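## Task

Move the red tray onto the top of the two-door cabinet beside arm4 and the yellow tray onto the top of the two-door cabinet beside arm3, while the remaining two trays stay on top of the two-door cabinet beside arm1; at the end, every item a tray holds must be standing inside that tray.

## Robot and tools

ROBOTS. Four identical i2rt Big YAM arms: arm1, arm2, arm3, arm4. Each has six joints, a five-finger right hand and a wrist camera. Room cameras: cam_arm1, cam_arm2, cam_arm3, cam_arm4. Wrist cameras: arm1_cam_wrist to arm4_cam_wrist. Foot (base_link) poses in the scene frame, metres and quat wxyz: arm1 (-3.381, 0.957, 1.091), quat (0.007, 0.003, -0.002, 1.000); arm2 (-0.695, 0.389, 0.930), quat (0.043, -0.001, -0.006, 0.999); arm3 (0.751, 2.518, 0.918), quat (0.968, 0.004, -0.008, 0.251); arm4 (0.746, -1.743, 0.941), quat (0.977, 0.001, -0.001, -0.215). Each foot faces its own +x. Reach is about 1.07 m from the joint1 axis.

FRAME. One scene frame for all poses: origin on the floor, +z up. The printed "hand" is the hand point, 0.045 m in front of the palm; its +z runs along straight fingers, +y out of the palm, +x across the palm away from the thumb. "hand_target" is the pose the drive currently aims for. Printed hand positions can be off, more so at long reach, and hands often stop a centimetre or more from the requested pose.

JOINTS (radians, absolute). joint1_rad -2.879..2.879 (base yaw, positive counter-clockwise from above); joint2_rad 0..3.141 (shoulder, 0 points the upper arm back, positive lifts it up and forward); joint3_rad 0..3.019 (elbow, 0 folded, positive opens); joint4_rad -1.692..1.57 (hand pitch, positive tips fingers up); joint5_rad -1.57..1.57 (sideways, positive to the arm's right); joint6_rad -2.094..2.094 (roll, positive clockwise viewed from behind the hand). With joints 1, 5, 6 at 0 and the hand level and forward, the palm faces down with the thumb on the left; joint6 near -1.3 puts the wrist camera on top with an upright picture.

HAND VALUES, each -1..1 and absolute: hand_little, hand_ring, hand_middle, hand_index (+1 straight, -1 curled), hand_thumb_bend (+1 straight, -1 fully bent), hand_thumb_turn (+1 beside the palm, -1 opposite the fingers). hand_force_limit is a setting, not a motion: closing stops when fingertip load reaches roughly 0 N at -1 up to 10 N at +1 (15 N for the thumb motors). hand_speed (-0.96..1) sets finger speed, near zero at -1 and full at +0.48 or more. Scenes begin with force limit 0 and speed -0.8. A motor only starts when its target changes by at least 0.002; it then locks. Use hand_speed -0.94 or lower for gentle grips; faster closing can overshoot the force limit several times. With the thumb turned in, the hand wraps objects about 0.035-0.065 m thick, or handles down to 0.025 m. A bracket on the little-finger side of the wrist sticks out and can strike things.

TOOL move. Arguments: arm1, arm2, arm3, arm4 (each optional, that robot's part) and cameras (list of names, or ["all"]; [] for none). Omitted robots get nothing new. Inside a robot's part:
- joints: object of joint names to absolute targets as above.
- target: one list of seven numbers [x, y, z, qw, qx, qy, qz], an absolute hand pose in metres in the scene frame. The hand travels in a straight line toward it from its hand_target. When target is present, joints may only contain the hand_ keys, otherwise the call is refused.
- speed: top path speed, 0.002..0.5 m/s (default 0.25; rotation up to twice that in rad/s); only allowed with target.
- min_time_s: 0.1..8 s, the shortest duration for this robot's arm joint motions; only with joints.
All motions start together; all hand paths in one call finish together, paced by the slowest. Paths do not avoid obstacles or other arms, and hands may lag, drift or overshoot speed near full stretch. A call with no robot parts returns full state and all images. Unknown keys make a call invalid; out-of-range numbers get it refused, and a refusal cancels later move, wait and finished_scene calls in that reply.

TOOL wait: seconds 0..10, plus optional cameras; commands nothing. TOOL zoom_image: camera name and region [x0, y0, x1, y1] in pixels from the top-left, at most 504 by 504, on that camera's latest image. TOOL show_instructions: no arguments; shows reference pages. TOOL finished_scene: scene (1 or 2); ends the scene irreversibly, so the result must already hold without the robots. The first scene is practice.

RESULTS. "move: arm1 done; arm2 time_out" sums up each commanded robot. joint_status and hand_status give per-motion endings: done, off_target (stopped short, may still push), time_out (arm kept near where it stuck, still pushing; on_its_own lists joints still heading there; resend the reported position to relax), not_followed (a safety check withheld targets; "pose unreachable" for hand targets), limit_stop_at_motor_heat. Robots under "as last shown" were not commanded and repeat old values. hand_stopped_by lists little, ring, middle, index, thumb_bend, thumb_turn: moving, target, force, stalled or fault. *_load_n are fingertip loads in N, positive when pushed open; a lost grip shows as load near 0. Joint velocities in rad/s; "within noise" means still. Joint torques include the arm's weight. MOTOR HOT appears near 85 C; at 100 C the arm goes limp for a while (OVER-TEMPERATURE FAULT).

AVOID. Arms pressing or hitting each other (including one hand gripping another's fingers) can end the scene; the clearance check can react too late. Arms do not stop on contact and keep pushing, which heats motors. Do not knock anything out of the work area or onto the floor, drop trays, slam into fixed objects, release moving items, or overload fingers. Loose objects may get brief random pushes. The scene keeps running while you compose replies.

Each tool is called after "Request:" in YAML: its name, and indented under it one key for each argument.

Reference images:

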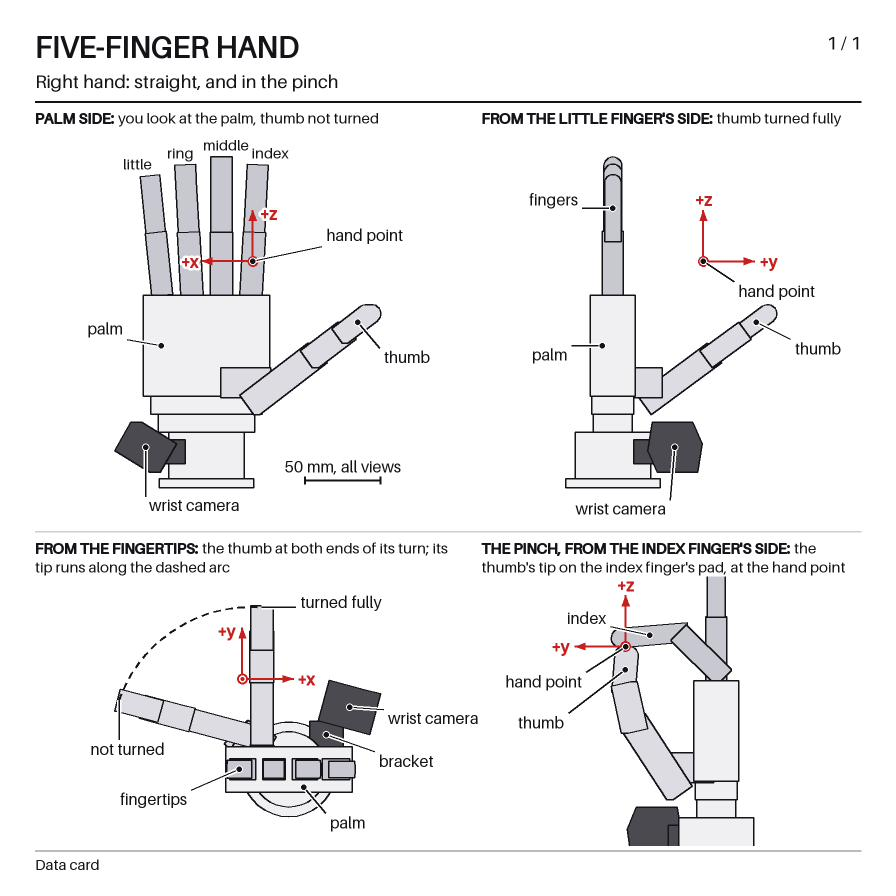

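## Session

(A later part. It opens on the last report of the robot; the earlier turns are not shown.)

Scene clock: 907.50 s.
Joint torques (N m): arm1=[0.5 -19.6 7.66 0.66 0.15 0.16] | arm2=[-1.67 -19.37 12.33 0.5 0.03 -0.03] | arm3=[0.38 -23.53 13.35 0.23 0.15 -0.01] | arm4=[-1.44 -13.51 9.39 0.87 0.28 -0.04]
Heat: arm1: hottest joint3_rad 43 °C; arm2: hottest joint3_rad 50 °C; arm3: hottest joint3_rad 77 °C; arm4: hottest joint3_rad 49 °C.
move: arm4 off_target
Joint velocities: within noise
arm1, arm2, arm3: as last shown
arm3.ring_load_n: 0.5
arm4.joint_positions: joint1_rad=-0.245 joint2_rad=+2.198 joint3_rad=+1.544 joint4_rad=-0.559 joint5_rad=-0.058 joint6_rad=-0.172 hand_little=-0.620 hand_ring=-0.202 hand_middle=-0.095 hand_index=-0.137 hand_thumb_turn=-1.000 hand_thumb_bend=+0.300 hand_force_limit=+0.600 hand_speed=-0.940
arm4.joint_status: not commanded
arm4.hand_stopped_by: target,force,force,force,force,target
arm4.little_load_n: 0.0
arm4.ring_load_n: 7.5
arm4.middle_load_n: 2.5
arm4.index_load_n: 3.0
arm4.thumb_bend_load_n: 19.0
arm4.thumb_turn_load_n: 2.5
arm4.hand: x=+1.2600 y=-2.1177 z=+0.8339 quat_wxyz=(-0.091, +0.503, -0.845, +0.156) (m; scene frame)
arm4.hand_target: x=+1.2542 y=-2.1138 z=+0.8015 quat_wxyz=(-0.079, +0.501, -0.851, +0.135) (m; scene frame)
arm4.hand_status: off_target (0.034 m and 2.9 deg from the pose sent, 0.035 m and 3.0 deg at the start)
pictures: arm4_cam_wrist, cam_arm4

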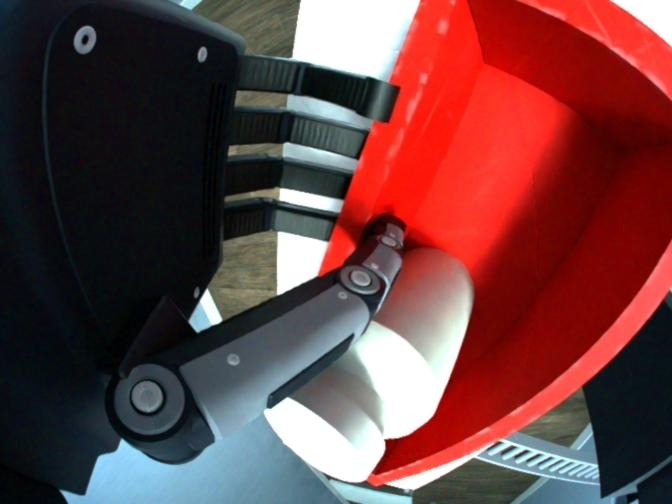

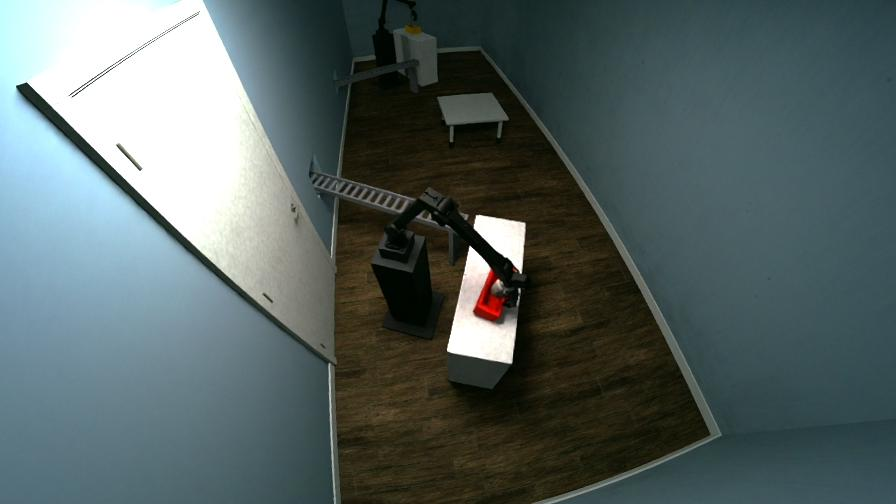

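Request:
move:
  arm4: {"target": [1.2590, -2.1170, 0.825, -0.0835, 0.5005, -0.8500, 0.1425], "speed": 0.03}
  cameras: []

Request:
move:
  arm4: {"joints": {"hand_little": -0.15, "hand_ring": 0.1, "hand_middle": 0.2, "hand_index": 0.2, "hand_thumb_bend": 0.4, "hand_speed": -0.9}}
  cameras: ["arm4_cam_wrist", "cam_arm4"]

Request:
zoom_image:
  camera: "cam_arm4"
  region: [460, 240, 550, 340]

Scene clock: 912.03 s.
Joint torques (N m): arm1=[0.44 -19.49 7.66 0.68 0.15 0.16] | arm2=[-1.38 -19.02 12.07 0.65 0.04 -0.08] | arm3=[0.26 -23.53 13.34 0.23 0.15 -0.01] | arm4=[-1.32 -16.79 9.84 -0.12 0.14 -0.06]
Heat: arm1: hottest joint3_rad 43 °C; arm2: hottest joint3_rad 50 °C; arm3: hottest joint3_rad 77 °C; arm4: hottest joint3_rad 48 °C.
move: arm4 done
Joint velocities: within noise
arm1, arm2, arm3: as last shown
arm1.index_load_n: 0.5
arm2.middle_load_n: -0.5
arm3.ring_load_n: 0.0
arm4.joint_positions: joint1_rad=-0.245 joint2_rad=+2.198 joint3_rad=+1.545 joint4_rad=-0.559 joint5_rad=-0.058 joint6_rad=-0.172 hand_little=-0.620 hand_ring=-0.202 hand_middle=-0.095 hand_index=-0.137 hand_thumb_turn=-1.000 hand_thumb_bend=+0.300 hand_force_limit=+0.600 hand_speed=-0.940
arm4.joint_status: not commanded
arm4.hand_stopped_by: target,force,force,force,force,target
arm4.little_load_n: 0.0
arm4.ring_load_n: 8.0
arm4.middle_load_n: 2.5
arm4.index_load_n: 3.5
arm4.thumb_bend_load_n: 18.5
arm4.thumb_turn_load_n: 2.0
arm4.hand: x=+1.2606 y=-2.1182 z=+0.8344 quat_wxyz=(-0.091, +0.503, -0.845, +0.157) (m; scene frame)
arm4.hand_target: x=+1.2589 y=-2.1169 z=+0.8254 quat_wxyz=(-0.084, +0.500, -0.850, +0.143) (m; scene frame)
arm4.hand_status: done (0.010 m and 2.0 deg from the pose sent, 0.009 m and 1.9 deg at the start)
pictures: none
No camera images: "cameras" was empty.

Scene clock: 914.20 s.
Joint torques (N m): arm1=[0.5 -19.6 7.68 0.69 0.15 0.17] | arm2=[-0.91 -19.14 12.22 0.53 0 -0.05] | arm3=[0.32 -23.53 13.35 0.23 0.15 -0.01] | arm4=[-0.79 -16.91 9.81 0.75 -0.15 -0.03]
Heat: arm1: hottest joint3_rad 43 °C; arm2: hottest joint3_rad 50 °C; arm3: hottest joint3_rad 77 °C; arm4: hottest joint3_rad 48 °C.
move: arm4 done
Joint velocities: within noise
arm1, arm2, arm3: as last shown
arm1.index_load_n: 0.0
arm2.middle_load_n: 0.0
arm3.ring_load_n: -0.5
arm3.index_load_n: 0.5
arm4.joint_positions: joint1_rad=-0.245 joint2_rad=+2.199 joint3_rad=+1.545 joint4_rad=-0.580 joint5_rad=-0.036 joint6_rad=-0.170 hand_little=-0.150 hand_ring=+0.100 hand_middle=+0.200 hand_index=+0.200 hand_thumb_turn=-1.000 hand_thumb_bend=+0.400 hand_force_limit=+0.600 hand_speed=-0.900
arm4.joint_status: all done
arm4.hand_stopped_by: target,target,target,target,target,target
arm4.little_load_n: 0.0
arm4.ring_load_n: 0.0
arm4.middle_load_n: 0.0
arm4.index_load_n: 0.0
arm4.thumb_bend_load_n: 0.0
arm4.thumb_turn_load_n: 0.0
arm4.hand: x=+1.2534 y=-2.1175 z=+0.8322 quat_wxyz=(-0.078, +0.502, -0.848, +0.150) (m; scene frame)
arm4.hand_target: x=+1.2570 y=-2.1183 z=+0.8239 quat_wxyz=(-0.078, +0.499, -0.851, +0.144) (m; scene frame)
arm4.hand_status: not commanded
pictures: arm4_cam_wrist, cam_arm4

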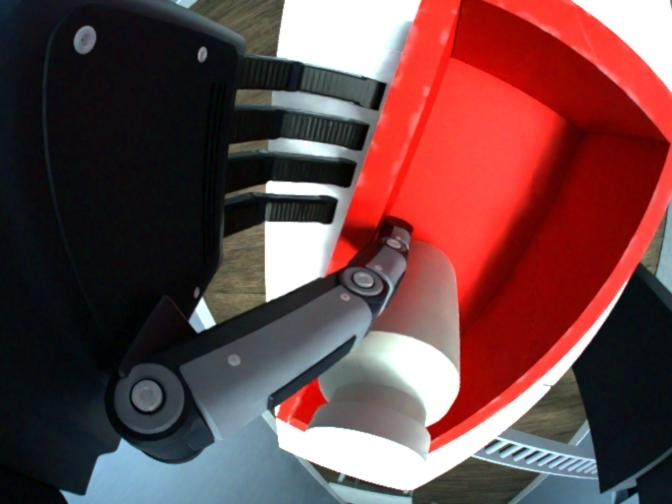

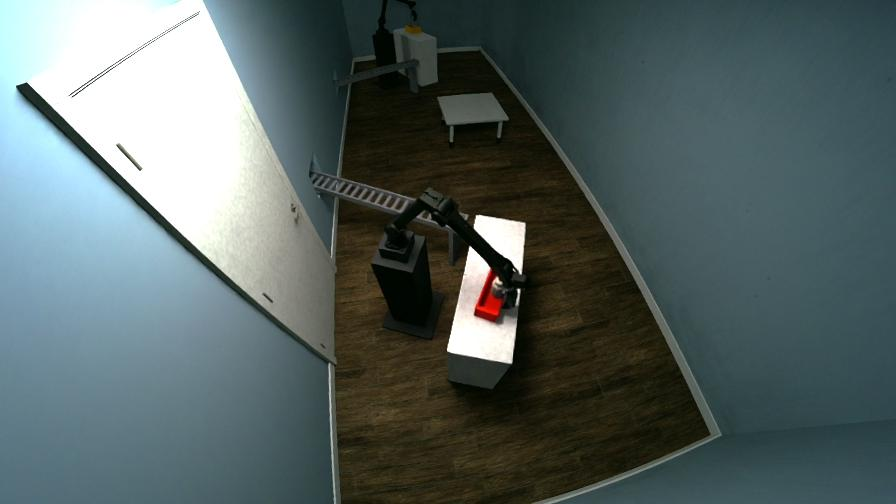

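Scaled by 5.040 from the camera's 896x504 image, which has a finer 1280x720 frame.

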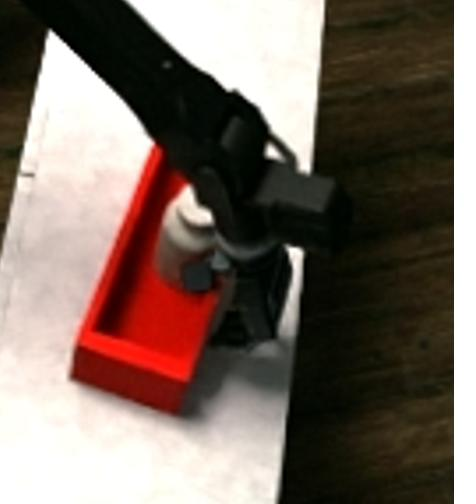

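Request:
move:
  arm4: {"joints": {"hand_little": 0.4, "hand_ring": 0.5, "hand_middle": 0.5, "hand_index": 0.5, "hand_thumb_bend": 0.5, "hand_speed": -0.9}}
  cameras: ["arm4_cam_wrist"]

Scene clock: 919.70 s.
Joint torques (N m): arm1=[0.44 -19.49 7.66 0.68 0.15 0.16] | arm2=[-1.14 -18.84 12.22 0.55 0.06 -0.04] | arm3=[0.26 -23.59 13.34 0.23 0.15 -0.02] | arm4=[-1.32 -16.79 9.69 0.87 -0.16 -0.02]
Heat: arm1: hottest joint3_rad 43 °C; arm2: hottest joint3_rad 50 °C; arm3: hottest joint3_rad 77 °C; arm4: hottest joint3_rad 48 °C.
move: arm4 done
Joint velocities: within noise
arm1, arm2, arm3: as last shown
arm3.ring_load_n: 0.0
arm3.middle_load_n: 0.5
arm3.index_load_n: 0.0
arm3.thumb_bend_load_n: -0.5
arm4.joint_positions: joint1_rad=-0.245 joint2_rad=+2.199 joint3_rad=+1.545 joint4_rad=-0.580 joint5_rad=-0.036 joint6_rad=-0.170 hand_little=+0.400 hand_ring=+0.500 hand_middle=+0.500 hand_index=+0.500 hand_thumb_turn=-1.000 hand_thumb_bend=+0.500 hand_force_limit=+0.600 hand_speed=-0.900
arm4.joint_status: all done
arm4.hand_stopped_by: target,target,target,target,target,target
arm4.little_load_n: 0.0
arm4.ring_load_n: 0.0
arm4.middle_load_n: 0.0
arm4.index_load_n: 0.0
arm4.thumb_bend_load_n: -0.5
arm4.thumb_turn_load_n: 0.0
arm4.hand: x=+1.2534 y=-2.1175 z=+0.8322 quat_wxyz=(-0.078, +0.502, -0.848, +0.150) (m; scene frame)
arm4.hand_target: x=+1.2570 y=-2.1183 z=+0.8239 quat_wxyz=(-0.078, +0.499, -0.851, +0.144) (m; scene frame)
arm4.hand_status: not commanded
pictures: arm4_cam_wrist

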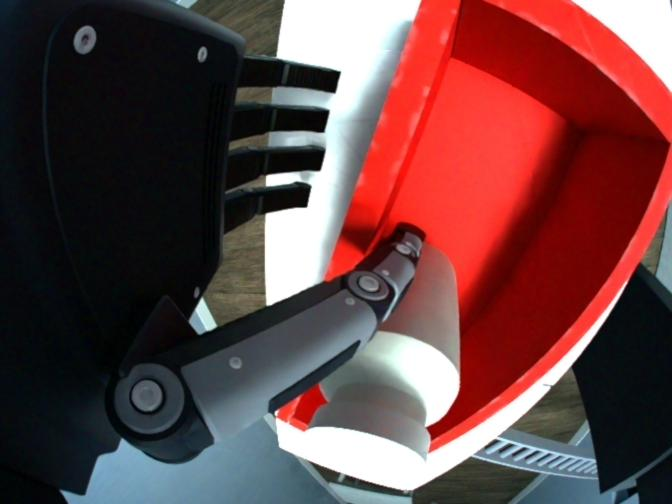

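Request:
move:
  arm4: {"target": [1.2580, -2.1220, 0.900, -0.0785, 0.499, -0.851, 0.1445], "speed": 0.05}
  cameras: ["arm4_cam_wrist"]

Scene clock: 923.03 s.
Joint torques (N m): arm1=[0.5 -19.55 7.68 0.66 0.15 0.17] | arm2=[-1.79 -18.55 12.27 0.65 0.06 -0.04] | arm3=[0.21 -23.59 13.35 0.24 0.15 -0.01] | arm4=[-1.32 -19.19 12.19 0.34 -0.2 -0.06]
Heat: arm1: hottest joint3_rad 43 °C; arm2: hottest joint3_rad 50 °C; arm3: hottest joint3_rad 77 °C; arm4: hottest joint3_rad 48 °C.
move: arm4 off_target
Joint velocities: within noise
arm1, arm2, arm3: as last shown
arm1.thumb_turn_load_n: -0.5
arm2.index_load_n: -0.5
arm3.middle_load_n: 0.0
arm3.thumb_bend_load_n: 0.0
arm3.thumb_turn_load_n: 0.5
arm4.joint_positions: joint1_rad=-0.245 joint2_rad=+2.133 joint3_rad=+1.559 joint4_rad=-0.720 joint5_rad=-0.038 joint6_rad=-0.170 hand_little=+0.400 hand_ring=+0.500 hand_middle=+0.500 hand_index=+0.500 hand_thumb_turn=-1.000 hand_thumb_bend=+0.500 hand_force_limit=+0.600 hand_speed=-0.900
arm4.joint_status: not commanded
arm4.hand_stopped_by: target,target,target,target,target,target
arm4.little_load_n: 0.0
arm4.ring_load_n: 0.0
arm4.middle_load_n: 0.0
arm4.index_load_n: 0.0
arm4.thumb_bend_load_n: 0.0
arm4.thumb_turn_load_n: 0.0
arm4.hand: x=+1.2402 y=-2.1067 z=+0.8737 quat_wxyz=(-0.068, +0.504, -0.852, +0.122) (m; scene frame)
arm4.hand_target: x=+1.2581 y=-2.1221 z=+0.9007 quat_wxyz=(-0.079, +0.499, -0.851, +0.145) (m; scene frame)
arm4.hand_status: off_target (0.035 m and 2.9 deg from the pose sent, 0.068 m and 0.8 deg at the start)
pictures: arm4_cam_wrist

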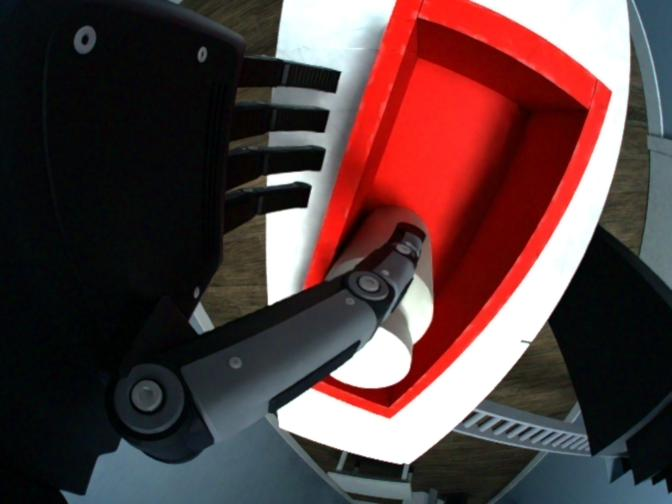

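Request:
move:
  arm4: {"target": [1.2660, -2.1290, 0.980, -0.0785, 0.499, -0.851, 0.1445], "speed": 0.07}
  cameras: ["arm4_cam_wrist", "cam_arm4"]

Request:
zoom_image:
  camera: "cam_arm4"
  region: [430, 190, 550, 340]

Scene clock: 926.43 s.
Joint torques (N m): arm1=[0.44 -19.6 7.66 0.7 0.15 0.17] | arm2=[-1.9 -19.02 12.26 0.62 0.05 -0.04] | arm3=[0.26 -23.59 13.35 0.23 0.15 -0.01] | arm4=[-1.85 -19.14 13.19 0.24 -0.17 -0.09]
Heat: arm1: hottest joint3_rad 43 °C; arm2: hottest joint3_rad 50 °C; arm3: hottest joint3_rad 77 °C; arm4: hottest joint3_rad 49 °C.
move: arm4 off_target
Joint velocities: within noise
arm1, arm2, arm3: as last shown
arm1.thumb_turn_load_n: 0.0
arm2.index_load_n: 0.0
arm3.thumb_turn_load_n: 0.0
arm4.joint_positions: joint1_rad=-0.245 joint2_rad=+2.073 joint3_rad=+1.680 joint4_rad=-0.906 joint5_rad=-0.038 joint6_rad=-0.170 hand_little=+0.400 hand_ring=+0.500 hand_middle=+0.500 hand_index=+0.500 hand_thumb_turn=-1.000 hand_thumb_bend=+0.500 hand_force_limit=+0.600 hand_speed=-0.900
arm4.joint_status: not commanded
arm4.hand_stopped_by: target,target,target,target,target,target
arm4.little_load_n: 0.0
arm4.ring_load_n: 0.0
arm4.middle_load_n: 0.0
arm4.index_load_n: 0.0
arm4.thumb_bend_load_n: 0.0
arm4.thumb_turn_load_n: 0.0
arm4.hand: x=+1.2504 y=-2.1153 z=+0.9498 quat_wxyz=(-0.067, +0.504, -0.853, +0.120) (m; scene frame)
arm4.hand_target: x=+1.2658 y=-2.1293 z=+0.9793 quat_wxyz=(-0.079, +0.499, -0.851, +0.145) (m; scene frame)
arm4.hand_status: off_target (0.037 m and 3.1 deg from the pose sent, 0.112 m and 2.9 deg at the start)
pictures: arm4_cam_wrist, cam_arm4

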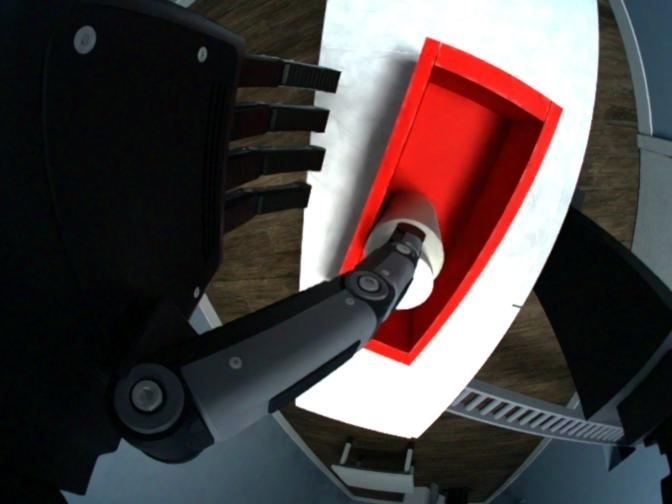

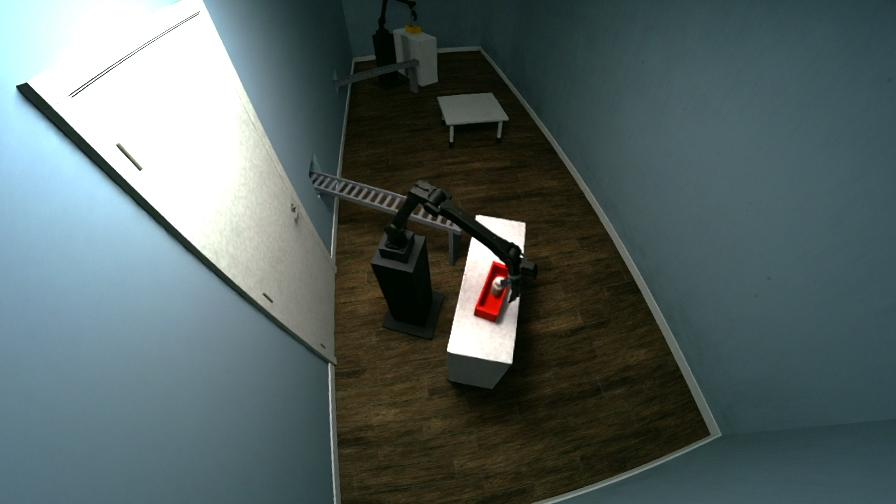

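Scaled by 3.360 from the camera's 896x504 image, which has a finer 1280x720 frame.

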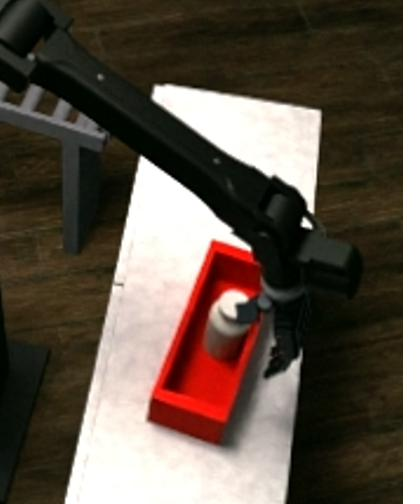

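Request:
move:
  arm4: {"target": [1.2700, -2.1320, 1.060, -0.0785, 0.499, -0.851, 0.1445], "speed": 0.1}
  cameras: ["cam_arm4", "cam_arm3", "cam_arm1", "cam_arm2"]

Request:
zoom_image:
  camera: "cam_arm4"
  region: [430, 190, 550, 340]

Scene clock: 929.03 s.
Joint torques (N m): arm1=[0.56 -19.55 7.68 0.68 0.15 0.16] | arm2=[-0.97 -19.43 12.33 0.58 0.01 -0.04] | arm3=[0.21 -23.59 13.34 0.23 0.15 -0.01] | arm4=[-1.44 -19.02 14.01 0.36 -0.17 -0.06]
Heat: arm1: hottest joint3_rad 43 °C; arm2: hottest joint3_rad 50 °C; arm3: hottest joint3_rad 77 °C; arm4: hottest joint3_rad 49 °C.
move: arm4 off_target
Joint velocities: within noise
arm1, arm2, arm3: as last shown
arm4.joint_positions: joint1_rad=-0.245 joint2_rad=+2.032 joint3_rad=+1.831 joint4_rad=-1.097 joint5_rad=-0.038 joint6_rad=-0.170 hand_little=+0.400 hand_ring=+0.500 hand_middle=+0.500 hand_index=+0.500 hand_thumb_turn=-1.000 hand_thumb_bend=+0.500 hand_force_limit=+0.600 hand_speed=-0.900
arm4.joint_status: not commanded
arm4.hand_stopped_by: target,target,target,target,target,target
arm4.little_load_n: 0.0
arm4.ring_load_n: 0.0
arm4.middle_load_n: 0.0
arm4.index_load_n: 0.0
arm4.thumb_bend_load_n: 0.0
arm4.thumb_turn_load_n: 0.0
arm4.hand: x=+1.2570 y=-2.1210 z=+1.0295 quat_wxyz=(-0.067, +0.504, -0.853, +0.120) (m; scene frame)
arm4.hand_target: x=+1.2699 y=-2.1322 z=+1.0591 quat_wxyz=(-0.079, +0.499, -0.851, +0.145) (m; scene frame)
arm4.hand_status: off_target (0.035 m and 3.1 deg from the pose sent, 0.113 m and 3.1 deg at the start)
pictures: cam_arm1, cam_arm2, cam_arm3, cam_arm4

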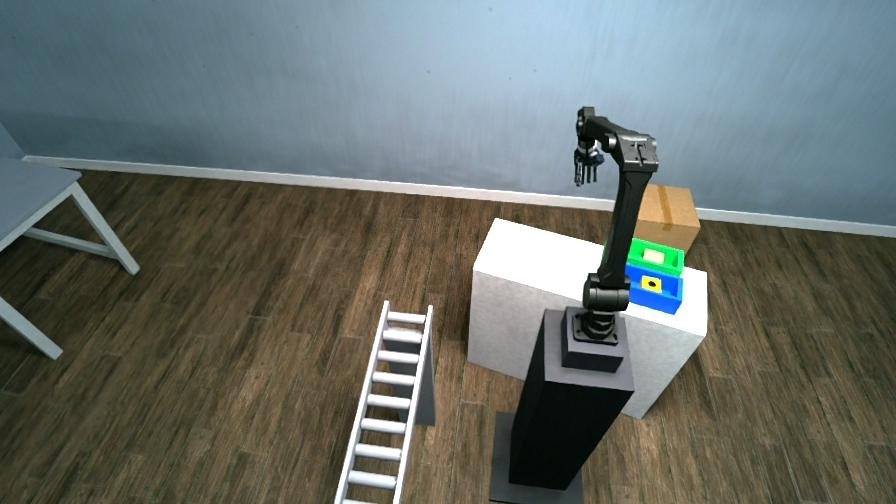

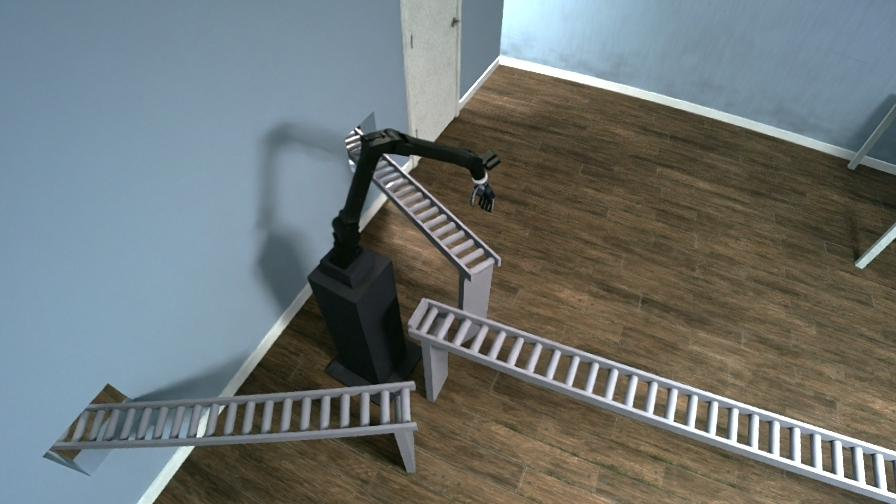

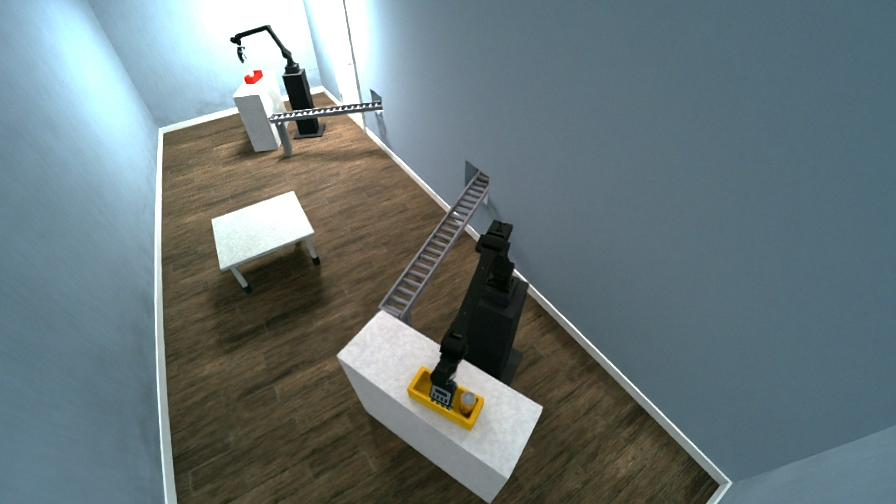

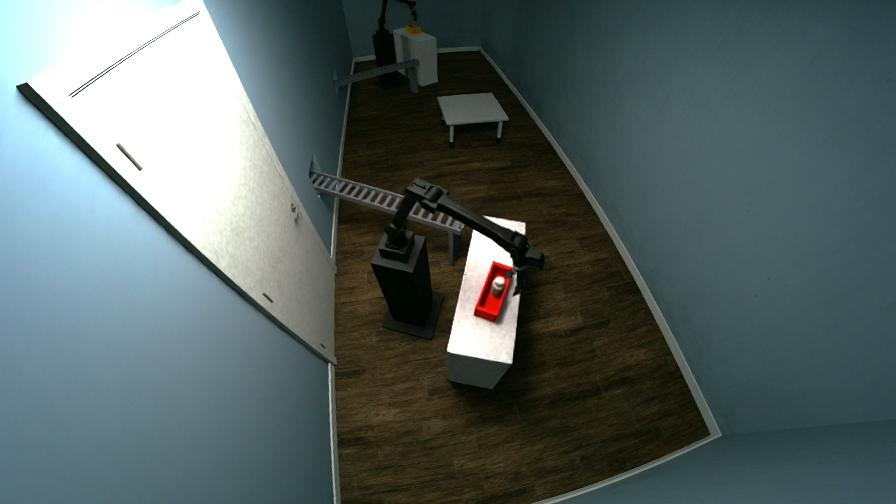

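Scaled by 3.360 from the camera's 896x504 image, which has a finer 1280x720 frame.

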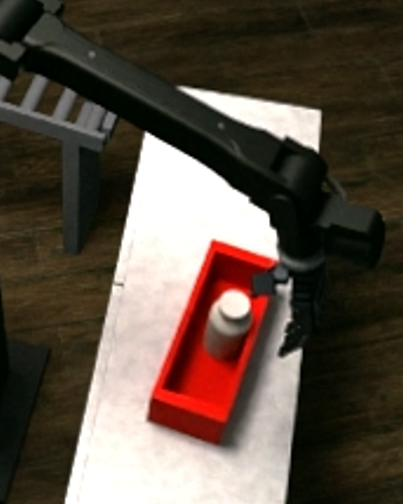

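Request:
zoom_image:
  camera: "cam_arm3"
  region: [370, 330, 530, 450]

Request:
zoom_image:
  camera: "cam_arm1"
  region: [560, 210, 720, 330]

Scaled by 3.150 from the camera's 896x504 image, which has a finer 1280x720 frame.

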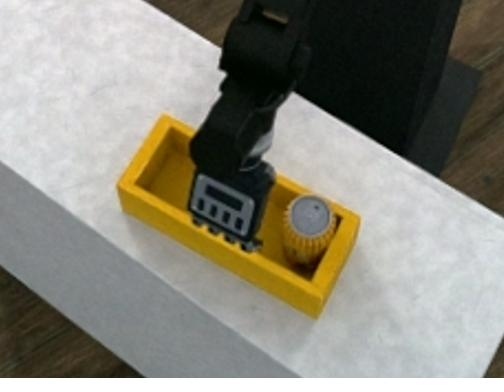

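Scaled by 3.150 from the camera's 896x504 image, which has a finer 1280x720 frame.

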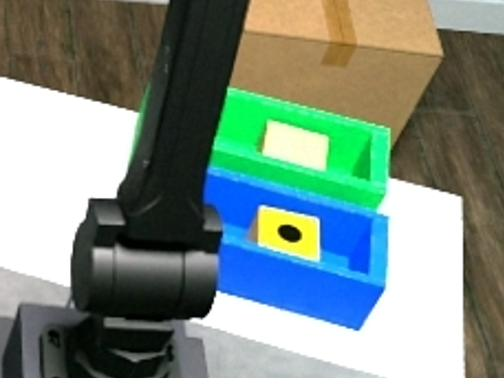

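Request:
wait:
  seconds: 0
  cameras: ["arm1_cam_wrist", "arm3_cam_wrist", "arm4_cam_wrist"]

Scene clock: 931.40 s.
Joint torques (N m): arm1=[0.44 -19.6 7.68 0.68 0.15 0.17] | arm2=[-0.91 -19.55 12.07 0.61 0.04 0] | arm3=[0.26 -23.53 13.35 0.23 0.15 -0.01] | arm4=[-1.2 -18.84 13.96 0.31 -0.19 -0.08]
Heat: arm1: hottest joint3_rad 43 °C; arm2: hottest joint3_rad 50 °C; arm3: hottest joint3_rad 77 °C; arm4: hottest joint3_rad 49 °C.
Joint velocities: within noise
arm1.joint_positions: joint1_rad=+0.058 joint2_rad=+1.861 joint3_rad=+1.457 joint4_rad=-0.684 joint5_rad=+0.248 joint6_rad=+0.130 hand_little=+0.300 hand_ring=+0.300 hand_middle=+0.300 hand_index=+0.300 hand_thumb_turn=-1.000 hand_thumb_bend=+0.650 hand_force_limit=+0.350 hand_speed=-0.850
arm1.joint_status: not commanded
arm1.hand_stopped_by: target,target,target,target,target,target
arm1.little_load_n: 0.0
arm1.ring_load_n: 0.0
arm1.middle_load_n: 0.0
arm1.index_load_n: 0.0
arm1.thumb_bend_load_n: 0.0
arm1.thumb_turn_load_n: 0.0
arm1.hand: x=-4.0037 y=+0.9409 z=+1.1519 quat_wxyz=(-0.247, +0.729, +0.629, -0.105) (m; scene frame)
arm1.hand_target: x=-3.9981 y=+0.9392 z=+1.1547 quat_wxyz=(-0.244, +0.735, +0.624, -0.103) (m; scene frame)
arm1.hand_status: not commanded
arm2.joint_positions: joint1_rad=+1.035 joint2_rad=+1.994 joint3_rad=+1.467 joint4_rad=-0.613 joint5_rad=-0.047 joint6_rad=-0.094 hand_little=+0.450 hand_ring=+0.450 hand_middle=+0.450 hand_index=+0.450 hand_thumb_turn=-1.000 hand_thumb_bend=+0.400 hand_force_limit=+0.450 hand_speed=-0.880
arm2.joint_status: not commanded
arm2.hand_stopped_by: target,target,target,target,target,target
arm2.little_load_n: 0.0
arm2.ring_load_n: 0.0
arm2.middle_load_n: 0.0
arm2.index_load_n: 0.0
arm2.thumb_bend_load_n: 0.0
arm2.thumb_turn_load_n: 0.0
arm2.hand: x=-1.0310 y=-0.1375 z=+0.9092 quat_wxyz=(-0.053, +0.250, +0.945, -0.202) (m; scene frame)
arm2.hand_target: x=-1.0407 y=-0.1497 z=+0.9285 quat_wxyz=(-0.062, +0.245, +0.943, -0.216) (m; scene frame)
arm2.hand_status: not commanded
arm3.joint_positions: joint1_rad=+0.052 joint2_rad=+1.954 joint3_rad=+1.523 joint4_rad=-0.708 joint5_rad=+0.020 joint6_rad=+0.049 hand_little=+0.300 hand_ring=+0.300 hand_middle=+0.300 hand_index=+0.300 hand_thumb_turn=-1.000 hand_thumb_bend=+0.650 hand_force_limit=+0.400 hand_speed=-0.850
arm3.joint_status: not commanded
arm3.hand_stopped_by: target,target,target,target,target,target
arm3.little_load_n: 0.0
arm3.ring_load_n: 0.0
arm3.middle_load_n: 0.0
arm3.index_load_n: 0.0
arm3.thumb_bend_load_n: 0.0
arm3.thumb_turn_load_n: 0.0
arm3.hand: x=+1.2711 y=+2.8783 z=+0.9559 quat_wxyz=(-0.193, +0.840, -0.495, +0.111) (m; scene frame)
arm3.hand_target: x=+1.2880 y=+2.8862 z=+0.9887 quat_wxyz=(-0.216, +0.836, -0.488, +0.126) (m; scene frame)
arm3.hand_status: not commanded
arm4.joint_positions: joint1_rad=-0.245 joint2_rad=+2.032 joint3_rad=+1.831 joint4_rad=-1.097 joint5_rad=-0.038 joint6_rad=-0.170 hand_little=+0.400 hand_ring=+0.500 hand_middle=+0.500 hand_index=+0.500 hand_thumb_turn=-1.000 hand_thumb_bend=+0.500 hand_force_limit=+0.600 hand_speed=-0.900
arm4.joint_status: not commanded
arm4.hand_stopped_by: target,target,target,target,target,target
arm4.little_load_n: 0.0
arm4.ring_load_n: 0.0
arm4.middle_load_n: 0.5
arm4.index_load_n: 0.0
arm4.thumb_bend_load_n: 0.0
arm4.thumb_turn_load_n: 0.0
arm4.hand: x=+1.2570 y=-2.1210 z=+1.0295 quat_wxyz=(-0.067, +0.504, -0.853, +0.120) (m; scene frame)
arm4.hand_target: x=+1.2699 y=-2.1322 z=+1.0591 quat_wxyz=(-0.079, +0.499, -0.851, +0.145) (m; scene frame)
arm4.hand_status: off_target (0.035 m and 3.1 deg from the pose sent, 0.113 m and 3.1 deg at the start)
pictures: arm1_cam_wrist, arm3_cam_wrist, arm4_cam_wrist

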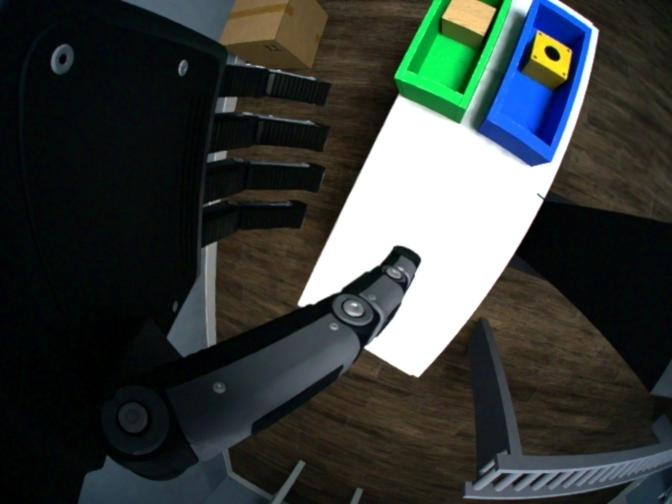

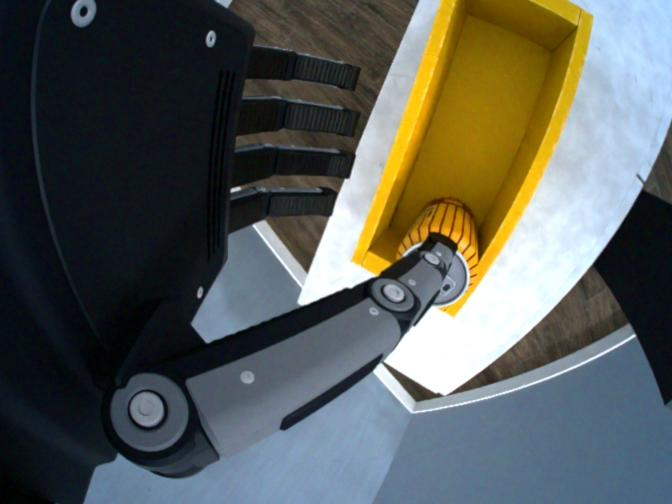

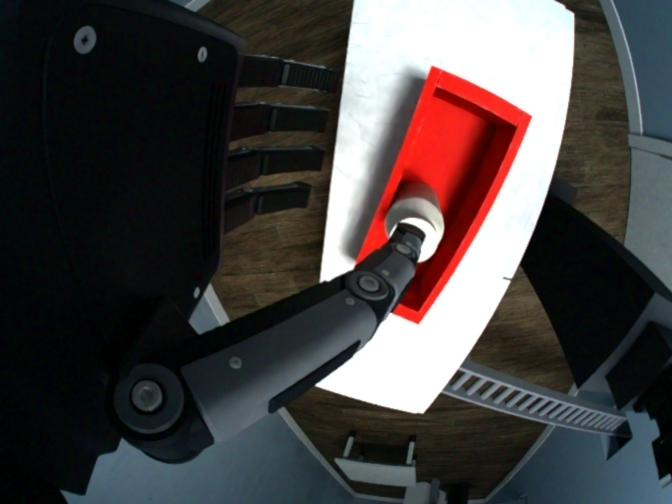

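Request:
finished_scene:
  scene: 2

The scene is finished: the task was done.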